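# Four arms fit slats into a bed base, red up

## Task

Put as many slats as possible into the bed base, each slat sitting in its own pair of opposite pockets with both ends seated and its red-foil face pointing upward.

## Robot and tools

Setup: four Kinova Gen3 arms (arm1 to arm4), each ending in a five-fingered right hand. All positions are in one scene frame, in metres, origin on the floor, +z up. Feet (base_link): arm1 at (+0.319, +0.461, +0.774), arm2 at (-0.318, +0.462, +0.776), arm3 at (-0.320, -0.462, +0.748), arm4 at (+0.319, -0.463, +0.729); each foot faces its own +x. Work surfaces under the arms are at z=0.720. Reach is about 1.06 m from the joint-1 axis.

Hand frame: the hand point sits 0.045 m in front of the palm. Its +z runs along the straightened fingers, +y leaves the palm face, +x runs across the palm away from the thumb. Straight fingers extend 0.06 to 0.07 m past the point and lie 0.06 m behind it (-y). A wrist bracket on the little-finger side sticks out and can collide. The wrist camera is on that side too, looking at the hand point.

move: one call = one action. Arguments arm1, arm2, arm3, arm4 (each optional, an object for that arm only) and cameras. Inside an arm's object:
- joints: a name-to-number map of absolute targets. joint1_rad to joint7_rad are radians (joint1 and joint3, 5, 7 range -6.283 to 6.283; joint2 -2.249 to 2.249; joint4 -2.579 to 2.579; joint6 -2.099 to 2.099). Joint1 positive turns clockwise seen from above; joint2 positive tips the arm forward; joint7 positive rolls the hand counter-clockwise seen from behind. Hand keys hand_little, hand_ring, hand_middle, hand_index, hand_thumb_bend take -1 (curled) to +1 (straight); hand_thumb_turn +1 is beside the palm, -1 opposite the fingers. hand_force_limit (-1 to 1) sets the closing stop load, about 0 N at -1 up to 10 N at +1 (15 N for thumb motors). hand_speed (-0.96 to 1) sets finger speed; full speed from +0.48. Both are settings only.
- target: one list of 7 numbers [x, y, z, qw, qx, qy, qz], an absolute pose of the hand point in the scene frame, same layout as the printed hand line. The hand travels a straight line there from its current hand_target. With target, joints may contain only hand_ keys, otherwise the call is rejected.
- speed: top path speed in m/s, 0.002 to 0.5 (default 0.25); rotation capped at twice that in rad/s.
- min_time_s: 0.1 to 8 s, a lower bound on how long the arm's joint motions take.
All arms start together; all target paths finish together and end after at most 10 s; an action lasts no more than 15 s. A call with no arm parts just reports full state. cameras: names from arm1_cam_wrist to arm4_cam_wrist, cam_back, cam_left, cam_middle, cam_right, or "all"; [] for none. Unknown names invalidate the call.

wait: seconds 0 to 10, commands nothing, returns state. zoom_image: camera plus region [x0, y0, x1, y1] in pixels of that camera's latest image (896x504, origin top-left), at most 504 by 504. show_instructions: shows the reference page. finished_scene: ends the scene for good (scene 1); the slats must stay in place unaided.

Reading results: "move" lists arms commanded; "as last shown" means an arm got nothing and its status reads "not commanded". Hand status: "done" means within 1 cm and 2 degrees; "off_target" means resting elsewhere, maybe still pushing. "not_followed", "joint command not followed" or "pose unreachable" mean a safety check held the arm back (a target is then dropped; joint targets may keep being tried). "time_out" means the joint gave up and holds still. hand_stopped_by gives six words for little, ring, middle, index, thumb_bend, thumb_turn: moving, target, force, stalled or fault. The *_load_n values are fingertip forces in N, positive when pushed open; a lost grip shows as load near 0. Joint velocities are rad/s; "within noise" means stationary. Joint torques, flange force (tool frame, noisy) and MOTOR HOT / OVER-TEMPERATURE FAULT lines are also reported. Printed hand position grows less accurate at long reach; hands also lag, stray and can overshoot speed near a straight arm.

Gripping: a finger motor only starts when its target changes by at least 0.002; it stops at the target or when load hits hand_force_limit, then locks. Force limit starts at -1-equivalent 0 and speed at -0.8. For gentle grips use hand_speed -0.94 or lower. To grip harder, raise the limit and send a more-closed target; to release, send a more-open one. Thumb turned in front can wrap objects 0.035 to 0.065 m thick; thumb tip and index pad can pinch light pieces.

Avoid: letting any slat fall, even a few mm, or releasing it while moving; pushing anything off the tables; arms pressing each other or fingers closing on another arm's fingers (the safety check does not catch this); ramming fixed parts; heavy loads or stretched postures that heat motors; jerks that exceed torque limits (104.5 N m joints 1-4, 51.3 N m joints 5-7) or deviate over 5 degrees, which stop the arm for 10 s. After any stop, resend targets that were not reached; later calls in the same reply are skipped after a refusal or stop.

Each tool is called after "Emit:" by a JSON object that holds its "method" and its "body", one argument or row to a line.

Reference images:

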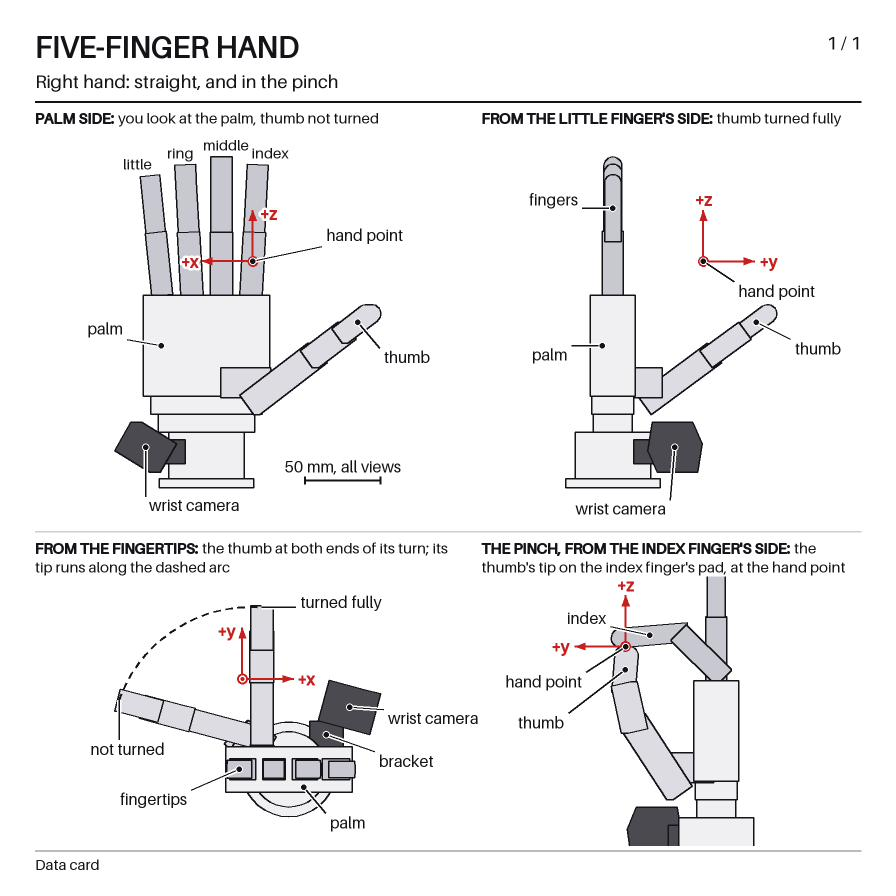

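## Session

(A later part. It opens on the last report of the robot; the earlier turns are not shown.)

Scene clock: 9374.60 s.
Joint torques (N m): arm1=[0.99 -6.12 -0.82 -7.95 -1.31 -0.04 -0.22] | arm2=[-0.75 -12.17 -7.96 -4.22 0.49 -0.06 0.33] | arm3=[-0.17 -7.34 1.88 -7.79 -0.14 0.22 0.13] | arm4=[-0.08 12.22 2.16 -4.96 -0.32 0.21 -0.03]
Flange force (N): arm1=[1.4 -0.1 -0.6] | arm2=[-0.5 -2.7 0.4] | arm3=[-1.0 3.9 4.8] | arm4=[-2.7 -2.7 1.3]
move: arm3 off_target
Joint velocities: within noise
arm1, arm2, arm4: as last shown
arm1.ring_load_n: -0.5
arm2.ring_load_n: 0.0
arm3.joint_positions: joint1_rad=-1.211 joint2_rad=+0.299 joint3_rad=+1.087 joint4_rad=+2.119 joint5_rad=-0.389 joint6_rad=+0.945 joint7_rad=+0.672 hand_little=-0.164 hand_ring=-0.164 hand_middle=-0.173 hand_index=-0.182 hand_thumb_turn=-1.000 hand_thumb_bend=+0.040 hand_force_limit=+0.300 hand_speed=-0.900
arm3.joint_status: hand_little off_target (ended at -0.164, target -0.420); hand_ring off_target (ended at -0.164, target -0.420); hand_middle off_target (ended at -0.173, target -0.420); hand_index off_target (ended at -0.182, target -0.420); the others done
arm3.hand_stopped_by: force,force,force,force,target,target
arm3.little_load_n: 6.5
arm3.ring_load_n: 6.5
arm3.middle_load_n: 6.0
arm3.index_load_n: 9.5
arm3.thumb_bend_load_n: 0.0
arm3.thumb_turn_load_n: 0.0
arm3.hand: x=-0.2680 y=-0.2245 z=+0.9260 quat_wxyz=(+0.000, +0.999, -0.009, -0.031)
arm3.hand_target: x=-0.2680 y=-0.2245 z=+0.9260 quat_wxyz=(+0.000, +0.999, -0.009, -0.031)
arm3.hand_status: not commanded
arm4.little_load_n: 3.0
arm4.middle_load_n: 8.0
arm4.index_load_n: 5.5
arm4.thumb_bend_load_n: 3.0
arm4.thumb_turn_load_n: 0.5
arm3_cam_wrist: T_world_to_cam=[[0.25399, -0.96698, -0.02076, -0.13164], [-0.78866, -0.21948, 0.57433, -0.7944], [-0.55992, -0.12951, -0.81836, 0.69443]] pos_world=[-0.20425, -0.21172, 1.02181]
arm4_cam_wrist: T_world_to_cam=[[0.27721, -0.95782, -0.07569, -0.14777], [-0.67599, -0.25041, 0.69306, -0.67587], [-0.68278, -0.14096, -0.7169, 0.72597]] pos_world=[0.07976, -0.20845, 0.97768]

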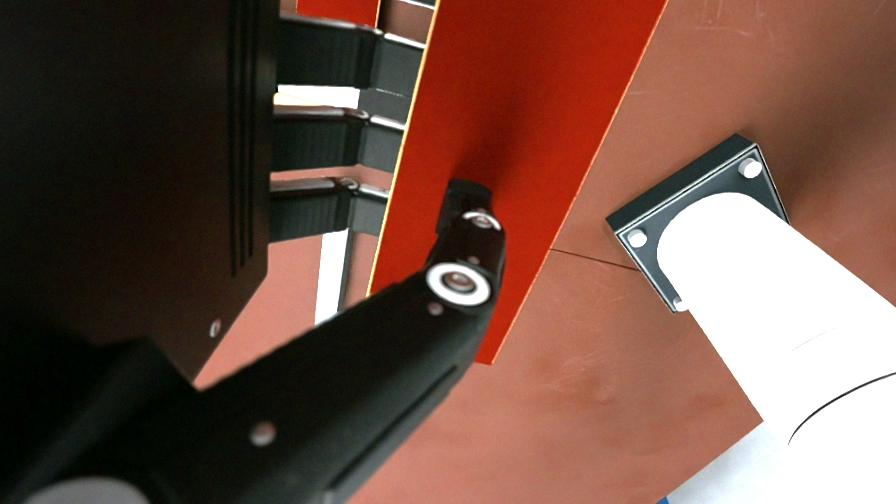

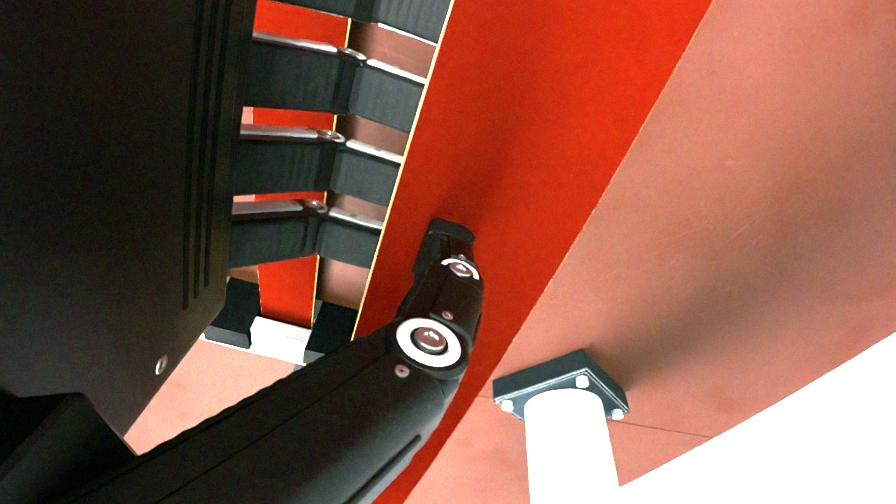

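Emit:
{"method": "move", "body": {
  "arm4": {"joints": {"hand_little": 0.0, "hand_ring": 0.0, "hand_middle": 0.0, "hand_index": 0.0, "hand_thumb_bend": 0.35, "hand_speed": 0.0}},
  "cameras": ["arm3_cam_wrist", "cam_middle", "cam_right", "arm4_cam_wrist"]
}}

Emit:
{"method": "zoom_image", "body": {
  "camera": "cam_middle",
  "region": [290, 250, 620, 380]
}}

Emit:
{"method": "zoom_image", "body": {
  "camera": "cam_right",
  "region": [380, 300, 640, 500]
}}

Scene clock: 9417.47 s.
Joint torques (N m): arm1=[1.02 -6.06 -0.85 -7.96 -1.31 0 -0.22] | arm2=[-0.74 -12.17 -7.95 -4.26 0.5 -0.06 0.31] | arm3=[0.15 -7.22 2.14 -7.74 0.06 0.14 0.18] | arm4=[-0.37 12.68 1.83 -5.59 -0.69 0.1 -0.12]
Flange force (N): arm1=[1.2 0.0 -0.5] | arm2=[-0.5 -2.6 0.4] | arm3=[-2.3 3.9 4.4] | arm4=[-1.3 -2.7 1.8]
move: arm4 done
Joint velocities: within noise
arm1, arm2, arm3: as last shown
arm1.ring_load_n: 0.0
arm2.index_load_n: 0.5
arm2.thumb_bend_load_n: 0.0
arm3.little_load_n: 4.5
arm3.ring_load_n: 5.0
arm3.middle_load_n: 5.5
arm3.index_load_n: 10.5
arm4.joint_positions: joint1_rad=+2.930 joint2_rad=-0.330 joint3_rad=-2.867 joint4_rad=+1.998 joint5_rad=-0.452 joint6_rad=+0.717 joint7_rad=-0.302 hand_little=+0.000 hand_ring=+0.000 hand_middle=+0.000 hand_index=+0.000 hand_thumb_turn=-1.000 hand_thumb_bend=+0.350 hand_force_limit=+0.300 hand_speed=+0.000
arm4.joint_status: all done
arm4.hand_stopped_by: target,target,target,target,target,target
arm4.little_load_n: 0.0
arm4.ring_load_n: 0.0
arm4.middle_load_n: 0.5
arm4.index_load_n: 0.0
arm4.thumb_bend_load_n: 0.0
arm4.thumb_turn_load_n: 0.0
arm4.hand: x=-0.0036 y=-0.2250 z=+0.9000 quat_wxyz=(-0.002, +0.991, -0.017, -0.135)
arm4.hand_target: x=-0.0036 y=-0.2250 z=+0.9000 quat_wxyz=(-0.002, +0.991, -0.017, -0.135)
arm4.hand_status: not commanded
pictures: arm3_cam_wrist, arm4_cam_wrist, cam_middle, cam_right
arm3_cam_wrist: T_world_to_cam=[[0.25399, -0.96698, -0.02076, -0.13164], [-0.78866, -0.21948, 0.57433, -0.7944], [-0.55992, -0.12951, -0.81836, 0.69443]] pos_world=[-0.20425, -0.21172, 1.02181]
arm4_cam_wrist: T_world_to_cam=[[0.27724, -0.95782, -0.07567, -0.14779], [-0.67604, -0.25043, 0.69301, -0.67582], [-0.68273, -0.14097, -0.71695, 0.72602]] pos_world=[0.07976, -0.20845, 0.97768]

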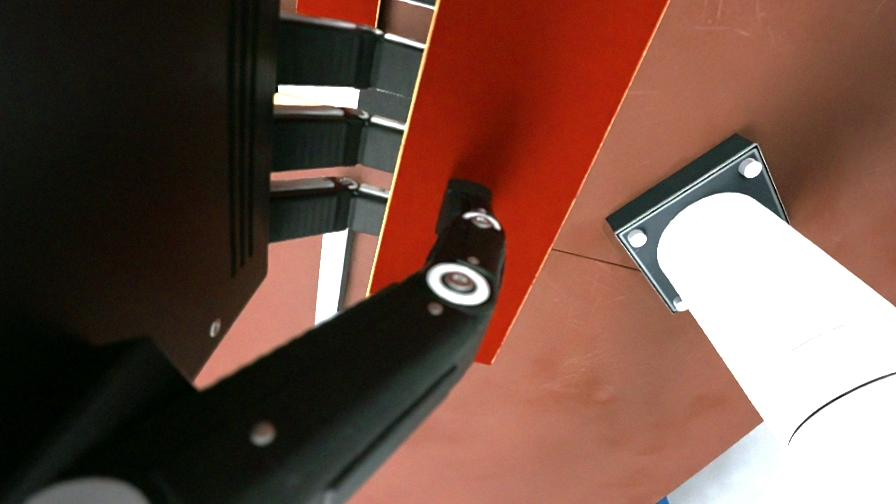

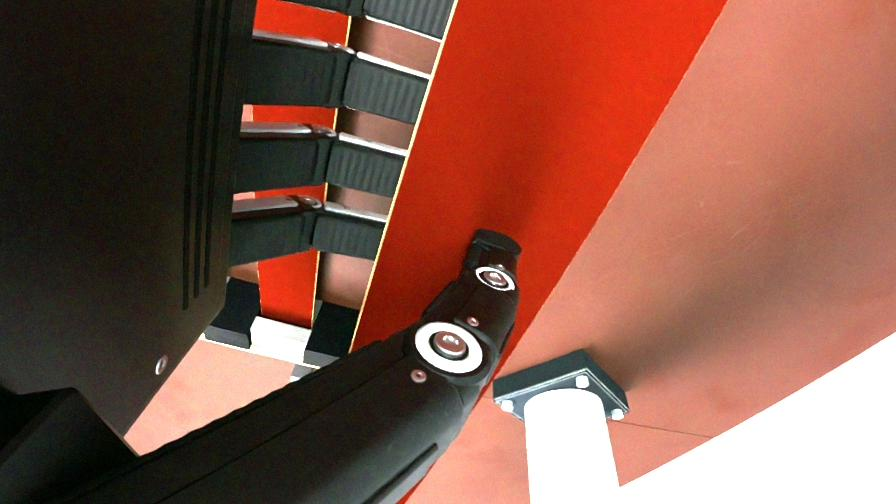

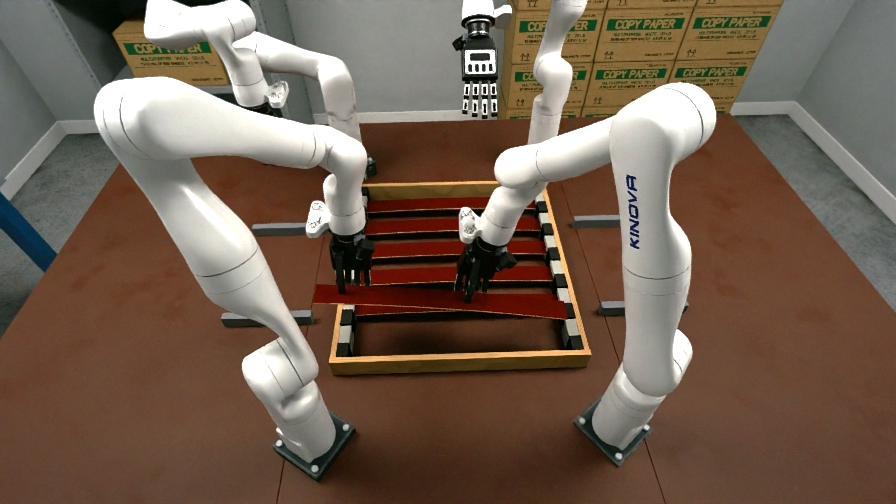

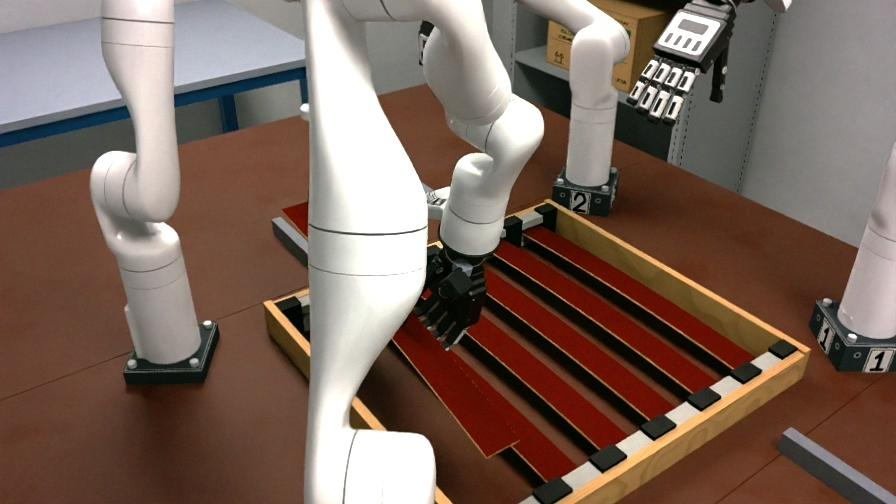

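Scaled by 1.527 from the camera's image (finer frame: 1280x720).

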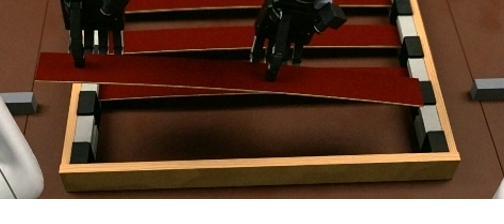

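Scaled by 1.938 from the camera's image (finer frame: 1280x720).

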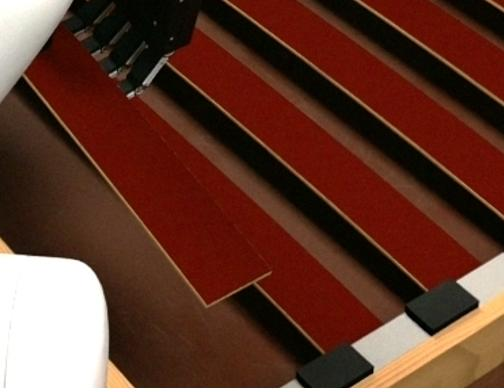

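Emit:
{"method": "move", "body": {
  "arm4": {"target": [-0.0736, -0.2275, 0.908, -0.00061, 0.99752, -0.0087, -0.06976], "speed": 0.15},
  "cameras": ["arm4_cam_wrist", "cam_middle", "cam_right"]
}}

Emit:
{"method": "zoom_image", "body": {
  "camera": "cam_middle",
  "region": [290, 220, 620, 380]
}}

Scene clock: 9510.30 s.
Joint torques (N m): arm1=[1.01 -6.15 -0.83 -7.97 -1.33 -0.02 -0.21] | arm2=[-0.69 -12.16 -7.95 -4.27 0.5 -0.04 0.34] | arm3=[0.11 -7.19 2.17 -7.73 0.04 0.02 0.21] | arm4=[-0.4 15.27 2.38 -6.21 -0.5 0.07 -0.09]
Flange force (N): arm1=[1.3 -0.1 -0.5] | arm2=[-0.7 -2.7 0.5] | arm3=[-2.2 3.7 4.0] | arm4=[-2.2 -2.6 0.8]
move: arm4 done
Joint velocities: within noise
arm1.joint_positions: joint1_rad=+0.582 joint2_rad=-0.116 joint3_rad=-0.003 joint4_rad=+1.933 joint5_rad=-0.797 joint6_rad=+1.149 joint7_rad=+1.494 hand_little=+0.850 hand_ring=+0.850 hand_middle=+0.850 hand_index=+0.850 hand_thumb_turn=-1.000 hand_thumb_bend=+0.900 hand_force_limit=+0.300 hand_speed=+0.300
arm1.joint_status: not commanded
arm1.hand_stopped_by: target,target,target,target,target,target
arm1.little_load_n: 0.0
arm1.ring_load_n: 0.0
arm1.middle_load_n: 0.0
arm1.index_load_n: 0.0
arm1.thumb_bend_load_n: 0.0
arm1.thumb_turn_load_n: -0.5
arm1.hand: x=+0.1000 y=+0.2200 z=+1.1300 quat_wxyz=(+0.000, +0.000, -0.924, +0.383)
arm1.hand_target: x=+0.1000 y=+0.2200 z=+1.1300 quat_wxyz=(+0.000, +0.000, -0.924, +0.383)
arm1.hand_status: not commanded
arm2, arm3: as last shown
arm2.index_load_n: 0.0
arm3.ring_load_n: 4.5
arm3.index_load_n: 11.0
arm4.joint_positions: joint1_rad=+2.717 joint2_rad=-0.454 joint3_rad=-2.827 joint4_rad=+1.730 joint5_rad=-0.281 joint6_rad=+0.901 joint7_rad=-0.635 hand_little=+0.000 hand_ring=+0.000 hand_middle=+0.000 hand_index=+0.000 hand_thumb_turn=-1.000 hand_thumb_bend=+0.350 hand_force_limit=+0.300 hand_speed=+0.000
arm4.joint_status: not commanded
arm4.hand_stopped_by: target,target,target,target,target,target
arm4.little_load_n: 0.0
arm4.ring_load_n: 0.0
arm4.middle_load_n: 0.0
arm4.index_load_n: 0.0
arm4.thumb_bend_load_n: 0.0
arm4.thumb_turn_load_n: 0.0
arm4.hand: x=-0.0736 y=-0.2275 z=+0.9080 quat_wxyz=(-0.001, +0.998, -0.009, -0.070)
arm4.hand_target: x=-0.0736 y=-0.2275 z=+0.9080 quat_wxyz=(-0.001, +0.998, -0.009, -0.070)
arm4.hand_status: done (0.000 m and 0.0 deg from the pose sent, 0.071 m and 7.6 deg at the start)
arm4_cam_wrist: T_world_to_cam=[[0.3012, -0.95294, -0.03446, -0.16476], [-0.75625, -0.26073, 0.60009, -0.65312], [-0.58083, -0.15469, -0.79919, 0.76271]] pos_world=[-0.00129, -0.20931, 0.99581]

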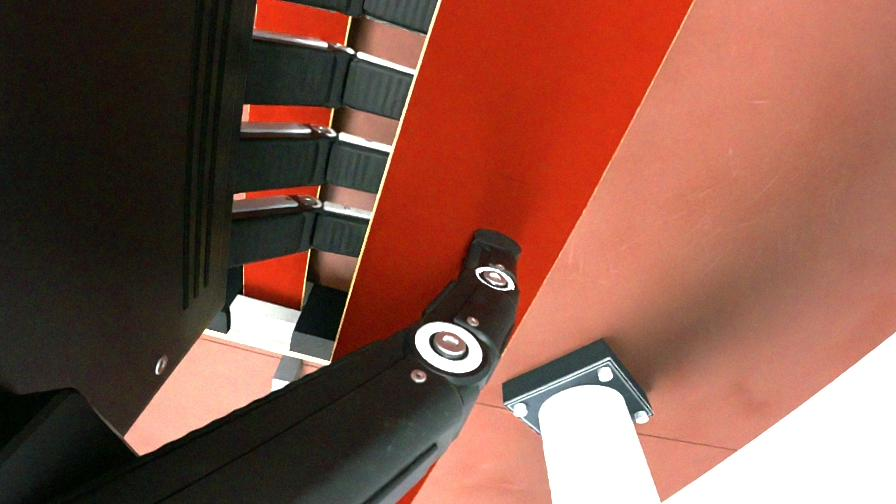

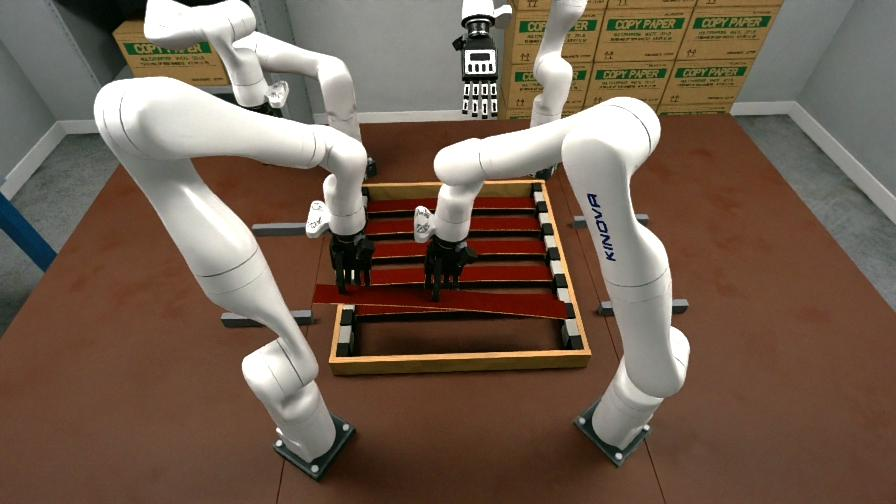

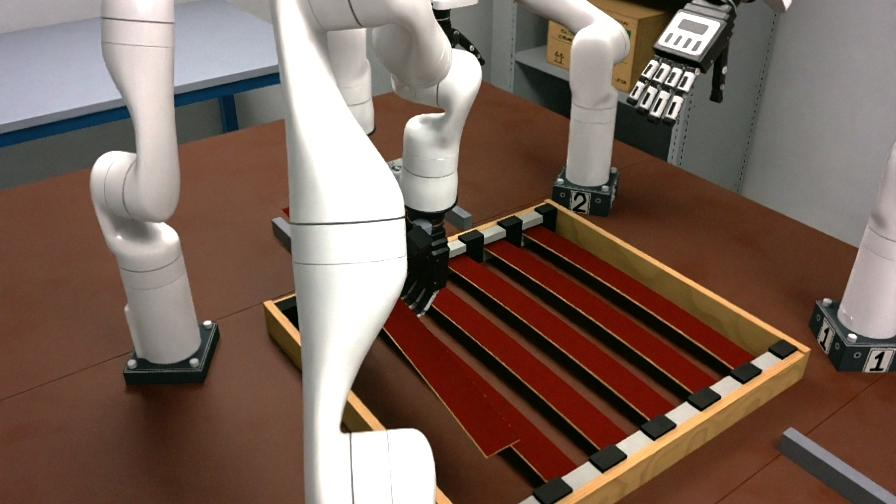

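Scaled by 1.527 from the camera's image (finer frame: 1280x720).

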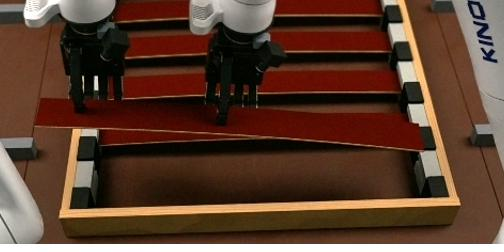

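Emit:
{"method": "move", "body": {
  "arm4": {"target": [-0.0736, -0.2252, 0.9125, -0.00061, 0.99752, -0.0087, -0.06976], "speed": 0.05}
}}

Emit:
{"method": "move", "body": {
  "arm4": {"joints": {"hand_thumb_bend": 0.04, "hand_speed": -0.5, "hand_force_limit": -0.5}}
}}

Emit:
{"method": "move", "body": {
  "arm4": {"joints": {"hand_little": -0.4, "hand_ring": -0.4, "hand_middle": -0.4, "hand_index": -0.4, "hand_speed": -0.9, "hand_force_limit": -0.3}},
  "cameras": ["arm4_cam_wrist", "arm3_cam_wrist", "cam_middle", "cam_right"]
}}

Emit:
{"method": "zoom_image", "body": {
  "camera": "cam_middle",
  "region": [290, 220, 620, 380]
}}

Emit:
{"method": "zoom_image", "body": {
  "camera": "cam_right",
  "region": [380, 300, 640, 500]
}}

Scene clock: 9565.57 s.
Joint torques (N m): arm1=[1.04 -6.1 -0.84 -7.94 -1.33 -0.04 -0.21] | arm2=[-0.74 -12.17 -7.96 -4.23 0.5 -0.04 0.31] | arm3=[0.16 -7.24 2.23 -7.71 -0.01 0.09 0.19] | arm4=[-0.43 15.28 2.37 -6.26 -0.51 0.08 -0.08]
Flange force (N): arm1=[1.3 -0.1 -0.6] | arm2=[-0.5 -2.7 0.4] | arm3=[-2.3 3.7 4.2] | arm4=[-2.2 -2.7 0.7]
move: arm4 done
Joint velocities: within noise
arm1, arm2, arm3: as last shown
arm1.thumb_turn_load_n: 0.0
arm3.little_load_n: 4.0
arm3.ring_load_n: 5.0
arm4.joint_positions: joint1_rad=+2.719 joint2_rad=-0.452 joint3_rad=-2.825 joint4_rad=+1.717 joint5_rad=-0.278 joint6_rad=+0.916 joint7_rad=-0.635 hand_little=+0.000 hand_ring=+0.000 hand_middle=+0.000 hand_index=+0.000 hand_thumb_turn=-1.000 hand_thumb_bend=+0.350 hand_force_limit=+0.300 hand_speed=+0.000
arm4.joint_status: not commanded
arm4.hand_stopped_by: target,target,target,target,target,target
arm4.little_load_n: 0.0
arm4.ring_load_n: 0.0
arm4.middle_load_n: 0.0
arm4.index_load_n: 0.0
arm4.thumb_bend_load_n: 0.0
arm4.thumb_turn_load_n: 0.0
arm4.hand: x=-0.0736 y=-0.2252 z=+0.9125 quat_wxyz=(-0.001, +0.998, -0.009, -0.070)
arm4.hand_target: x=-0.0736 y=-0.2252 z=+0.9125 quat_wxyz=(-0.001, +0.998, -0.009, -0.070)
arm4.hand_status: done (0.000 m and 0.0 deg from the pose sent, 0.005 m and 0.0 deg at the start)
pictures: none

Scene clock: 9566.50 s.
Joint torques (N m): arm1=[1 -6.09 -0.81 -7.92 -1.31 -0.01 -0.22] | arm2=[-0.7 -12.2 -7.93 -4.24 0.49 -0.06 0.36] | arm3=[0.08 -7.16 2.1 -7.66 0.04 0.05 0.21] | arm4=[-0.39 15.29 2.36 -6.28 -0.51 0.1 -0.1]
Flange force (N): arm1=[1.3 -0.2 -0.6] | arm2=[-0.7 -2.7 0.5] | arm3=[-2.1 3.7 3.8] | arm4=[-2.2 -2.6 0.8]
move: arm4 done
Joint velocities: within noise
arm1, arm3: as last shown
arm2.joint_positions: joint1_rad=-4.427 joint2_rad=+1.054 joint3_rad=+4.181 joint4_rad=+1.890 joint5_rad=+0.893 joint6_rad=+1.845 joint7_rad=-0.862 hand_little=+0.620 hand_ring=+0.620 hand_middle=+0.620 hand_index=+0.620 hand_thumb_turn=-1.000 hand_thumb_bend=+0.800 hand_force_limit=+0.950 hand_speed=+0.000
arm2.joint_status: not commanded
arm2.hand_stopped_by: target,target,target,target,target,target
arm2.little_load_n: 0.0
arm2.ring_load_n: 0.0
arm2.middle_load_n: 0.0
arm2.index_load_n: 0.0
arm2.thumb_bend_load_n: 0.0
arm2.thumb_turn_load_n: 0.0
arm2.hand: x=-0.4200 y=+0.2200 z=+1.0200 quat_wxyz=(+0.000, -0.005, -1.000, +0.000)
arm2.hand_target: x=-0.4200 y=+0.2200 z=+1.0200 quat_wxyz=(+0.000, -0.005, -1.000, +0.000)
arm2.hand_status: not commanded
arm3.little_load_n: 4.5
arm3.ring_load_n: 4.5
arm4.joint_positions: joint1_rad=+2.719 joint2_rad=-0.452 joint3_rad=-2.825 joint4_rad=+1.717 joint5_rad=-0.278 joint6_rad=+0.916 joint7_rad=-0.635 hand_little=+0.000 hand_ring=+0.000 hand_middle=+0.000 hand_index=+0.000 hand_thumb_turn=-1.000 hand_thumb_bend=+0.040 hand_force_limit=-0.500 hand_speed=-0.500
arm4.joint_status: all done
arm4.hand_stopped_by: target,target,target,target,target,target
arm4.little_load_n: 0.5
arm4.ring_load_n: 0.5
arm4.middle_load_n: 0.0
arm4.index_load_n: 0.0
arm4.thumb_bend_load_n: 0.0
arm4.thumb_turn_load_n: 0.0
arm4.hand: x=-0.0736 y=-0.2252 z=+0.9125 quat_wxyz=(-0.001, +0.998, -0.009, -0.070)
arm4.hand_target: x=-0.0736 y=-0.2252 z=+0.9125 quat_wxyz=(-0.001, +0.998, -0.009, -0.070)
arm4.hand_status: not commanded
pictures: none

Scene clock: 9568.13 s.
Joint torques (N m): arm1=[0.98 -6.11 -0.81 -7.94 -1.33 -0.06 -0.22] | arm2=[-0.7 -12.19 -8 -4.27 0.49 -0.08 0.34] | arm3=[0.34 -7.37 2.34 -8.12 0.24 -0.06 0.28] | arm4=[-0.53 14.73 2.25 -6.17 -0.55 0.03 -0.2]
Flange force (N): arm1=[1.4 -0.1 -0.7] | arm2=[-0.6 -2.8 0.5] | arm3=[-3.3 4.0 5.1] | arm4=[-1.4 -2.6 -0.3]
move: arm4 off_target
Joint velocities: within noise
arm1, arm2, arm3: as last shown
arm1.index_load_n: -0.5
arm3.ring_load_n: 5.0
arm3.middle_load_n: 5.0
arm4.joint_positions: joint1_rad=+2.719 joint2_rad=-0.451 joint3_rad=-2.825 joint4_rad=+1.717 joint5_rad=-0.278 joint6_rad=+0.916 joint7_rad=-0.635 hand_little=-0.176 hand_ring=-0.175 hand_middle=-0.166 hand_index=-0.157 hand_thumb_turn=-1.000 hand_thumb_bend=+0.040 hand_force_limit=-0.300 hand_speed=-0.900
arm4.joint_status: hand_little off_target (ended at -0.176, target -0.400); hand_ring off_target (ended at -0.175, target -0.400); hand_middle off_target (ended at -0.166, target -0.400); hand_index off_target (ended at -0.157, target -0.400); the others done
arm4.hand_stopped_by: force,force,force,force,target,target
arm4.little_load_n: 4.0
arm4.ring_load_n: 5.5
arm4.middle_load_n: 4.0
arm4.index_load_n: 3.0
arm4.thumb_bend_load_n: 0.0
arm4.thumb_turn_load_n: 0.0
arm4.hand: x=-0.0736 y=-0.2252 z=+0.9125 quat_wxyz=(-0.001, +0.998, -0.009, -0.070)
arm4.hand_target: x=-0.0736 y=-0.2252 z=+0.9125 quat_wxyz=(-0.001, +0.998, -0.009, -0.070)
arm4.hand_status: not commanded
pictures: arm3_cam_wrist, arm4_cam_wrist, cam_middle, cam_right
arm3_cam_wrist: T_world_to_cam=[[0.25399, -0.96698, -0.02076, -0.13164], [-0.78866, -0.21948, 0.57433, -0.7944], [-0.55992, -0.12951, -0.81836, 0.69443]] pos_world=[-0.20425, -0.21172, 1.02181]
arm4_cam_wrist: T_world_to_cam=[[0.30117, -0.95295, -0.03455, -0.16232], [-0.75626, -0.26076, 0.60007, -0.65521], [-0.58084, -0.15459, -0.7992, 0.7667]] pos_world=[-0.00129, -0.20701, 1.00031]

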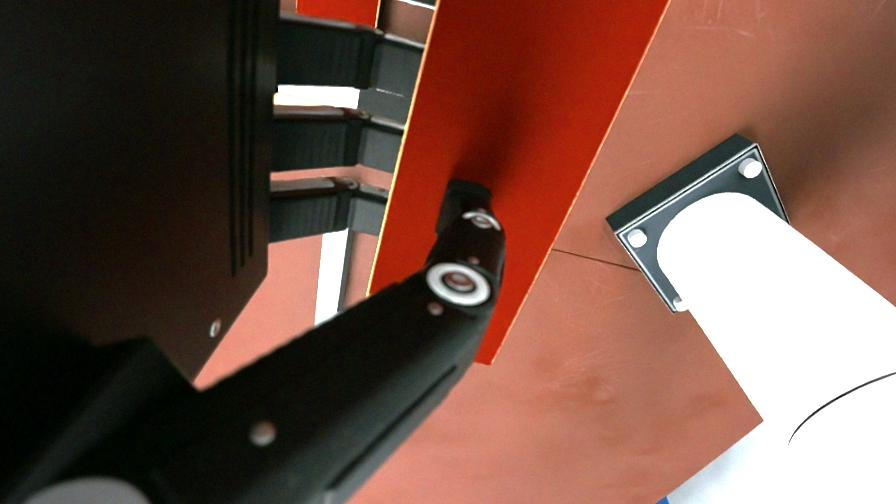

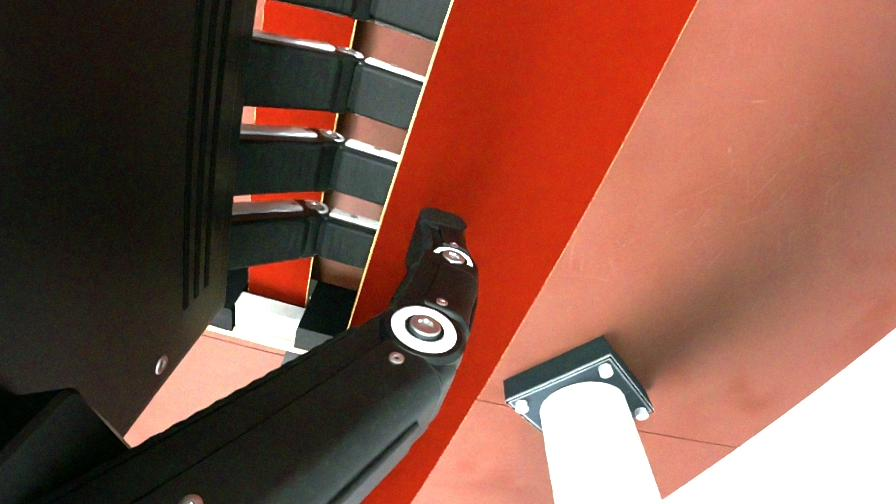

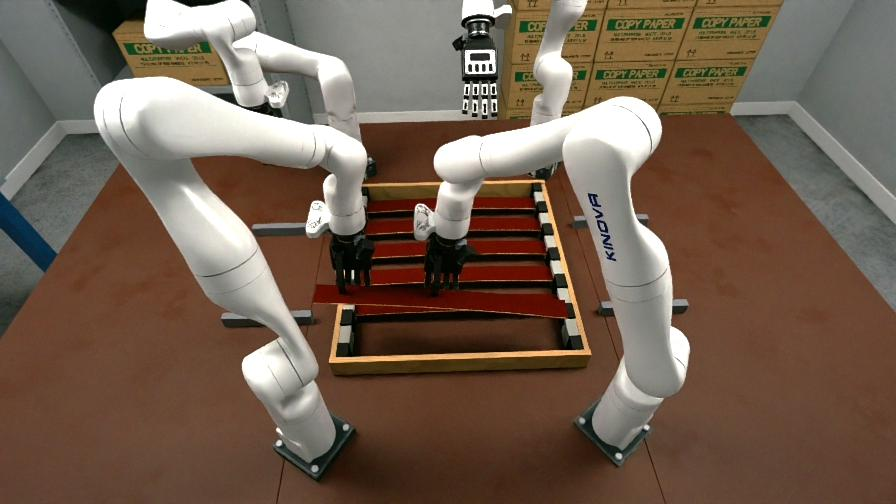

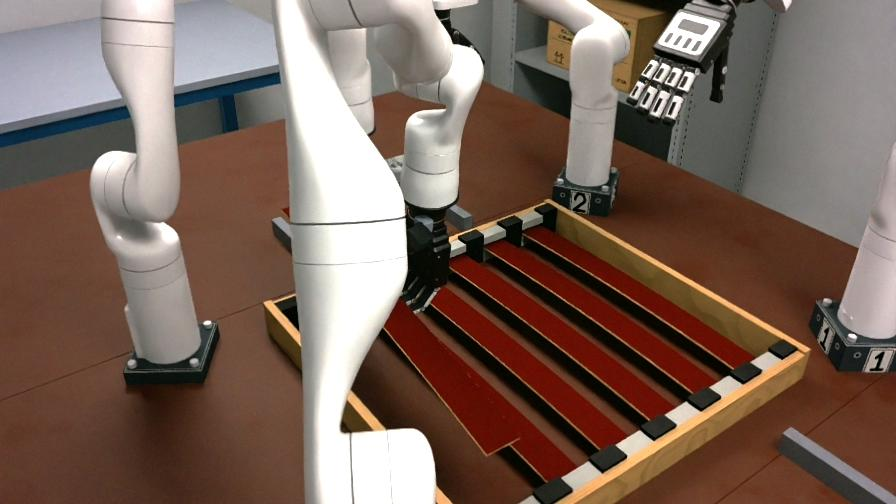

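Scaled by 1.527 from the camera's image (finer frame: 1280x720).

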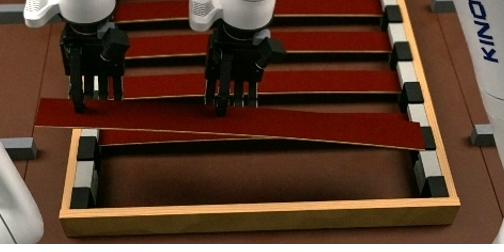

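Scaled by 1.938 from the camera's image (finer frame: 1280x720).

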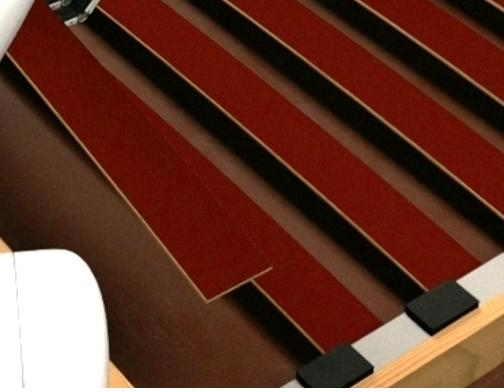

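Emit:
{"method": "move", "body": {
  "arm3": {"target": [-0.262, -0.2245, 0.856, -0.00027, 0.9995, -0.00872, -0.03054], "speed": 0.1},
  "arm4": {"target": [-0.0676, -0.2252, 0.8425, -0.00061, 0.99752, -0.0087, -0.06976], "speed": 0.1},
  "cameras": ["arm4_cam_wrist", "arm3_cam_wrist", "cam_middle", "cam_left", "cam_right"]
}}

Emit:
{"method": "zoom_image", "body": {
  "camera": "cam_middle",
  "region": [480, 260, 620, 380]
}}

Emit:
{"method": "zoom_image", "body": {
  "camera": "cam_left",
  "region": [460, 220, 640, 360]
}}

Emit:
{"method": "zoom_image", "body": {
  "camera": "cam_middle",
  "region": [290, 260, 430, 380]
}}

Scene clock: 9625.23 s.
Joint torques (N m): arm1=[0.96 -6.13 -0.86 -7.95 -1.29 -0.03 -0.2] | arm2=[-0.73 -12.18 -7.98 -4.25 0.5 -0.05 0.34] | arm3=[-0.04 -10 2.49 -6.86 -0.07 -0.16 0.33] | arm4=[-0.91 15.38 1.88 -4.62 -0.45 0.52 -0.02]
Flange force (N): arm1=[1.4 0.0 -0.6] | arm2=[-0.6 -2.7 0.5] | arm3=[-2.6 5.1 3.7] | arm4=[-1.3 -3.6 1.0]
move: arm3 done; arm4 done
Joint velocities: within noise
arm1, arm2: as last shown
arm1.index_load_n: 0.0
arm3.joint_positions: joint1_rad=-0.997 joint2_rad=+0.460 joint3_rad=+0.905 joint4_rad=+2.223 joint5_rad=-0.616 joint6_rad=+0.750 joint7_rad=+0.914 hand_little=-0.164 hand_ring=-0.164 hand_middle=-0.173 hand_index=-0.182 hand_thumb_turn=-1.000 hand_thumb_bend=+0.040 hand_force_limit=+0.300 hand_speed=-0.900
arm3.joint_status: not commanded
arm3.hand_stopped_by: force,force,force,force,target,target
arm3.little_load_n: 4.0
arm3.ring_load_n: 4.5
arm3.middle_load_n: 5.0
arm3.index_load_n: 11.5
arm3.thumb_bend_load_n: 0.0
arm3.thumb_turn_load_n: 0.0
arm3.hand: x=-0.2620 y=-0.2245 z=+0.8560 quat_wxyz=(+0.000, +0.999, -0.009, -0.031)
arm3.hand_target: x=-0.2620 y=-0.2245 z=+0.8560 quat_wxyz=(+0.000, +0.999, -0.009, -0.031)
arm3.hand_status: done (0.000 m and 0.0 deg from the pose sent, 0.070 m and 0.0 deg at the start)
arm4.joint_positions: joint1_rad=+2.763 joint2_rad=-0.547 joint3_rad=-2.868 joint4_rad=+1.829 joint5_rad=-0.345 joint6_rad=+0.715 joint7_rad=-0.551 hand_little=-0.175 hand_ring=-0.175 hand_middle=-0.166 hand_index=-0.157 hand_thumb_turn=-1.000 hand_thumb_bend=+0.040 hand_force_limit=-0.300 hand_speed=-0.900
arm4.joint_status: not commanded
arm4.hand_stopped_by: force,force,force,force,target,target
arm4.little_load_n: 3.0
arm4.ring_load_n: 5.0
arm4.middle_load_n: 4.0
arm4.index_load_n: 3.5
arm4.thumb_bend_load_n: 0.0
arm4.thumb_turn_load_n: 0.0
arm4.hand: x=-0.0676 y=-0.2252 z=+0.8425 quat_wxyz=(-0.001, +0.998, -0.009, -0.070)
arm4.hand_target: x=-0.0676 y=-0.2252 z=+0.8425 quat_wxyz=(-0.001, +0.998, -0.009, -0.070)
arm4.hand_status: done (0.000 m and 0.0 deg from the pose sent, 0.070 m and 0.0 deg at the start)
pictures: arm3_cam_wrist, arm4_cam_wrist, cam_left, cam_middle, cam_right
arm3_cam_wrist: T_world_to_cam=[[0.25401, -0.96698, -0.02073, -0.13464], [-0.78873, -0.2195, 0.57422, -0.74938], [-0.5598, -0.1295, -0.81844, 0.6406]] pos_world=[-0.19825, -0.21172, 0.95181]
arm4_cam_wrist: T_world_to_cam=[[0.3012, -0.95294, -0.03446, -0.16663], [-0.75625, -0.26073, 0.60009, -0.60868], [-0.58083, -0.15469, -0.79919, 0.7142]] pos_world=[0.00471, -0.20701, 0.93031]

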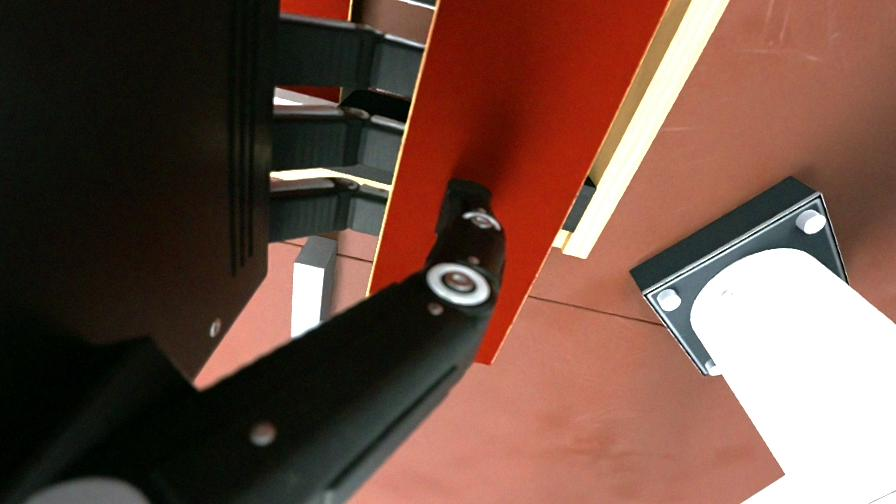

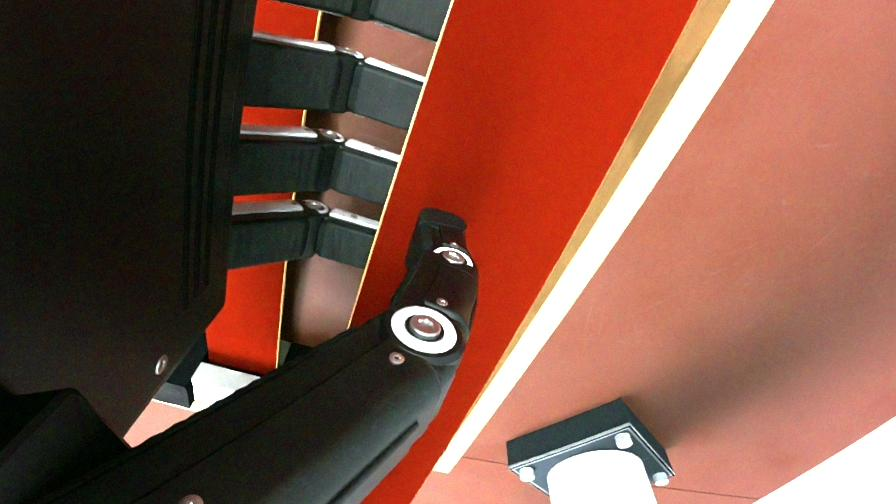

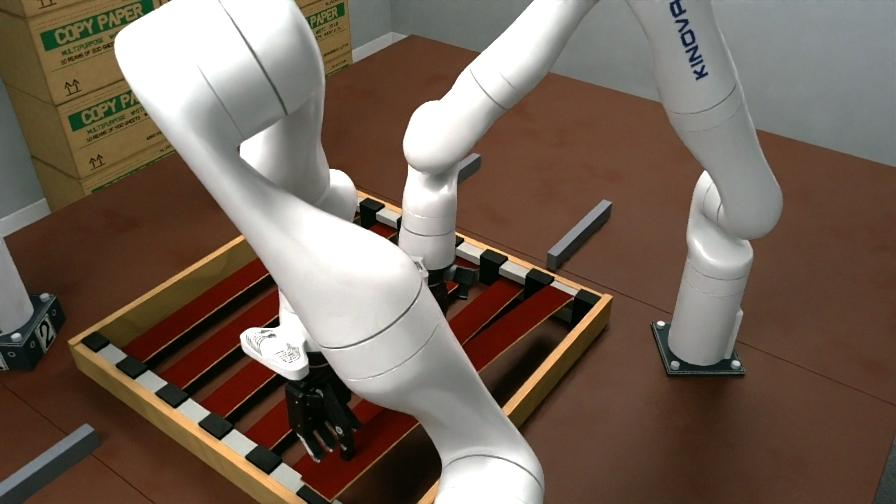

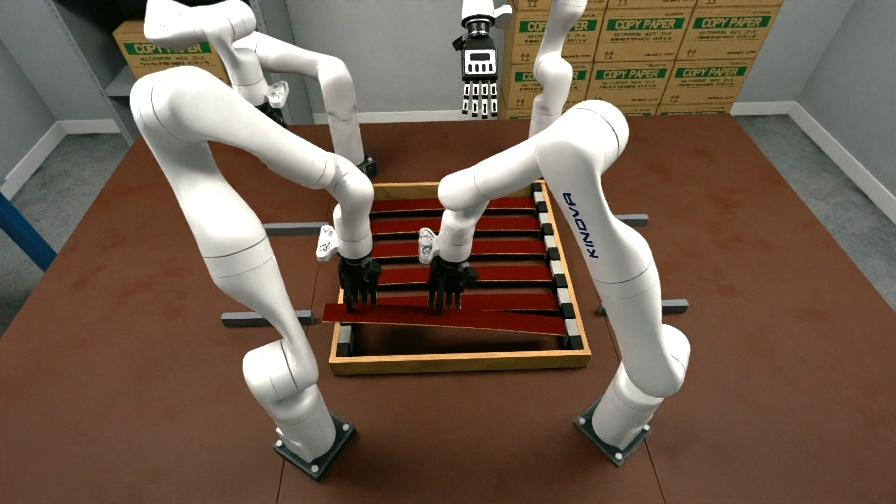

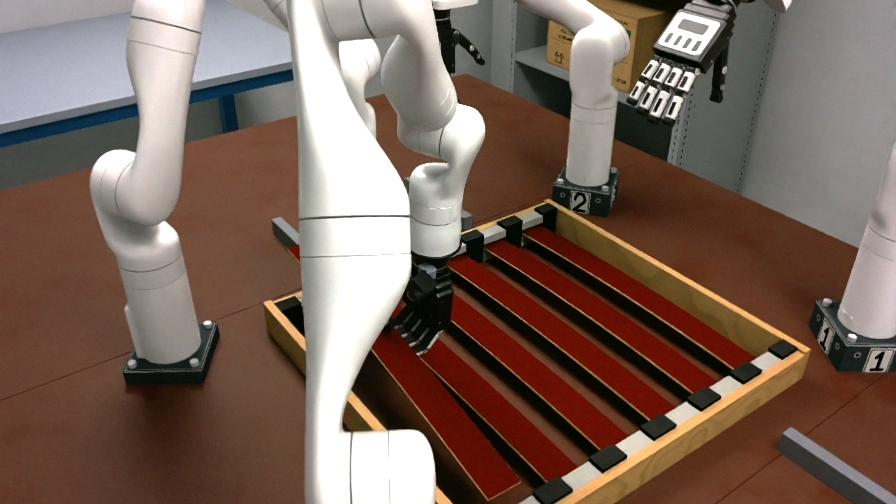

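Scaled by 3.600 from the camera's image (finer frame: 1280x720).

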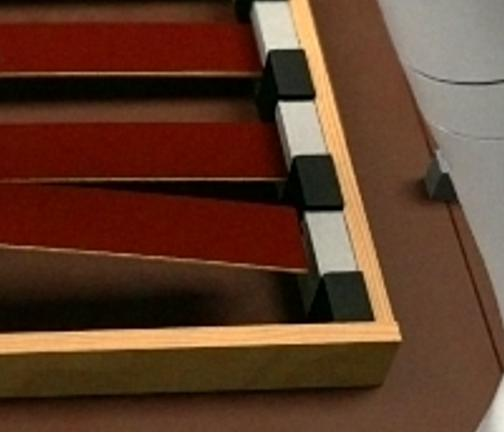

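Scaled by 2.800 from the camera's image (finer frame: 1280x720).

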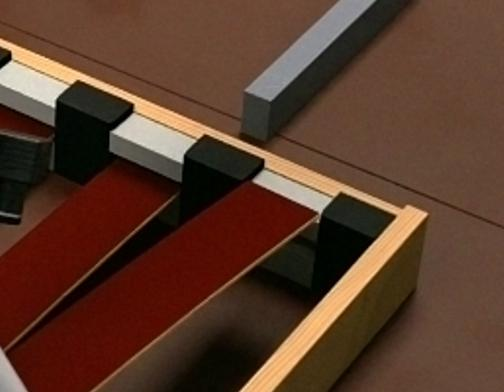

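Scaled by 3.600 from the camera's image (finer frame: 1280x720).

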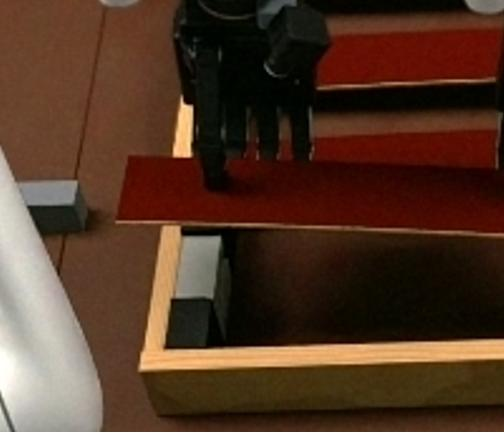

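Emit:
{"method": "zoom_image", "body": {
  "camera": "cam_left",
  "region": [520, 260, 620, 340]
}}

Emit:
{"method": "zoom_image", "body": {
  "camera": "cam_middle",
  "region": [540, 290, 600, 360]
}}

Emit:
{"method": "zoom_image", "body": {
  "camera": "cam_right",
  "region": [440, 440, 560, 504]
}}

Scaled by 5.040 from the camera's image (finer frame: 1280x720).

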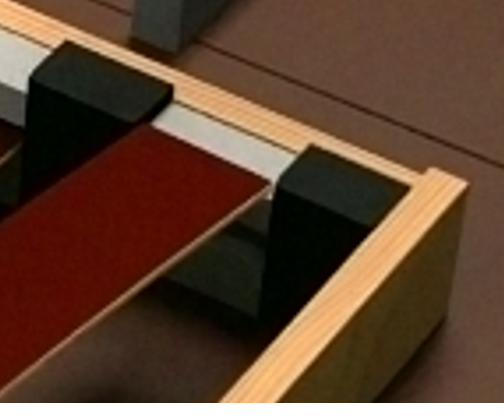

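Scaled by 7.200 from the camera's image (finer frame: 1280x720).

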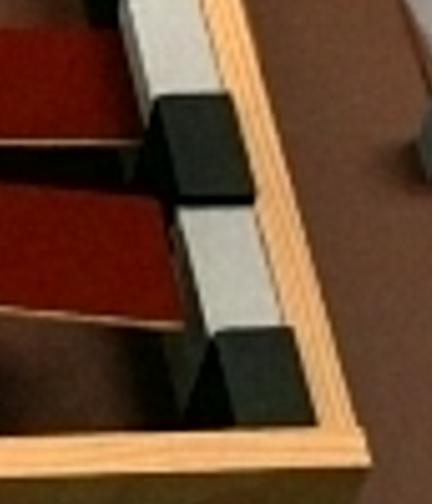

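Scaled by 4.200 from the camera's image (finer frame: 1280x720).

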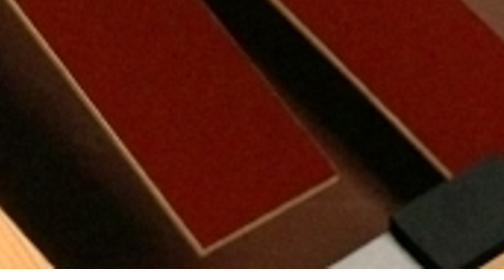

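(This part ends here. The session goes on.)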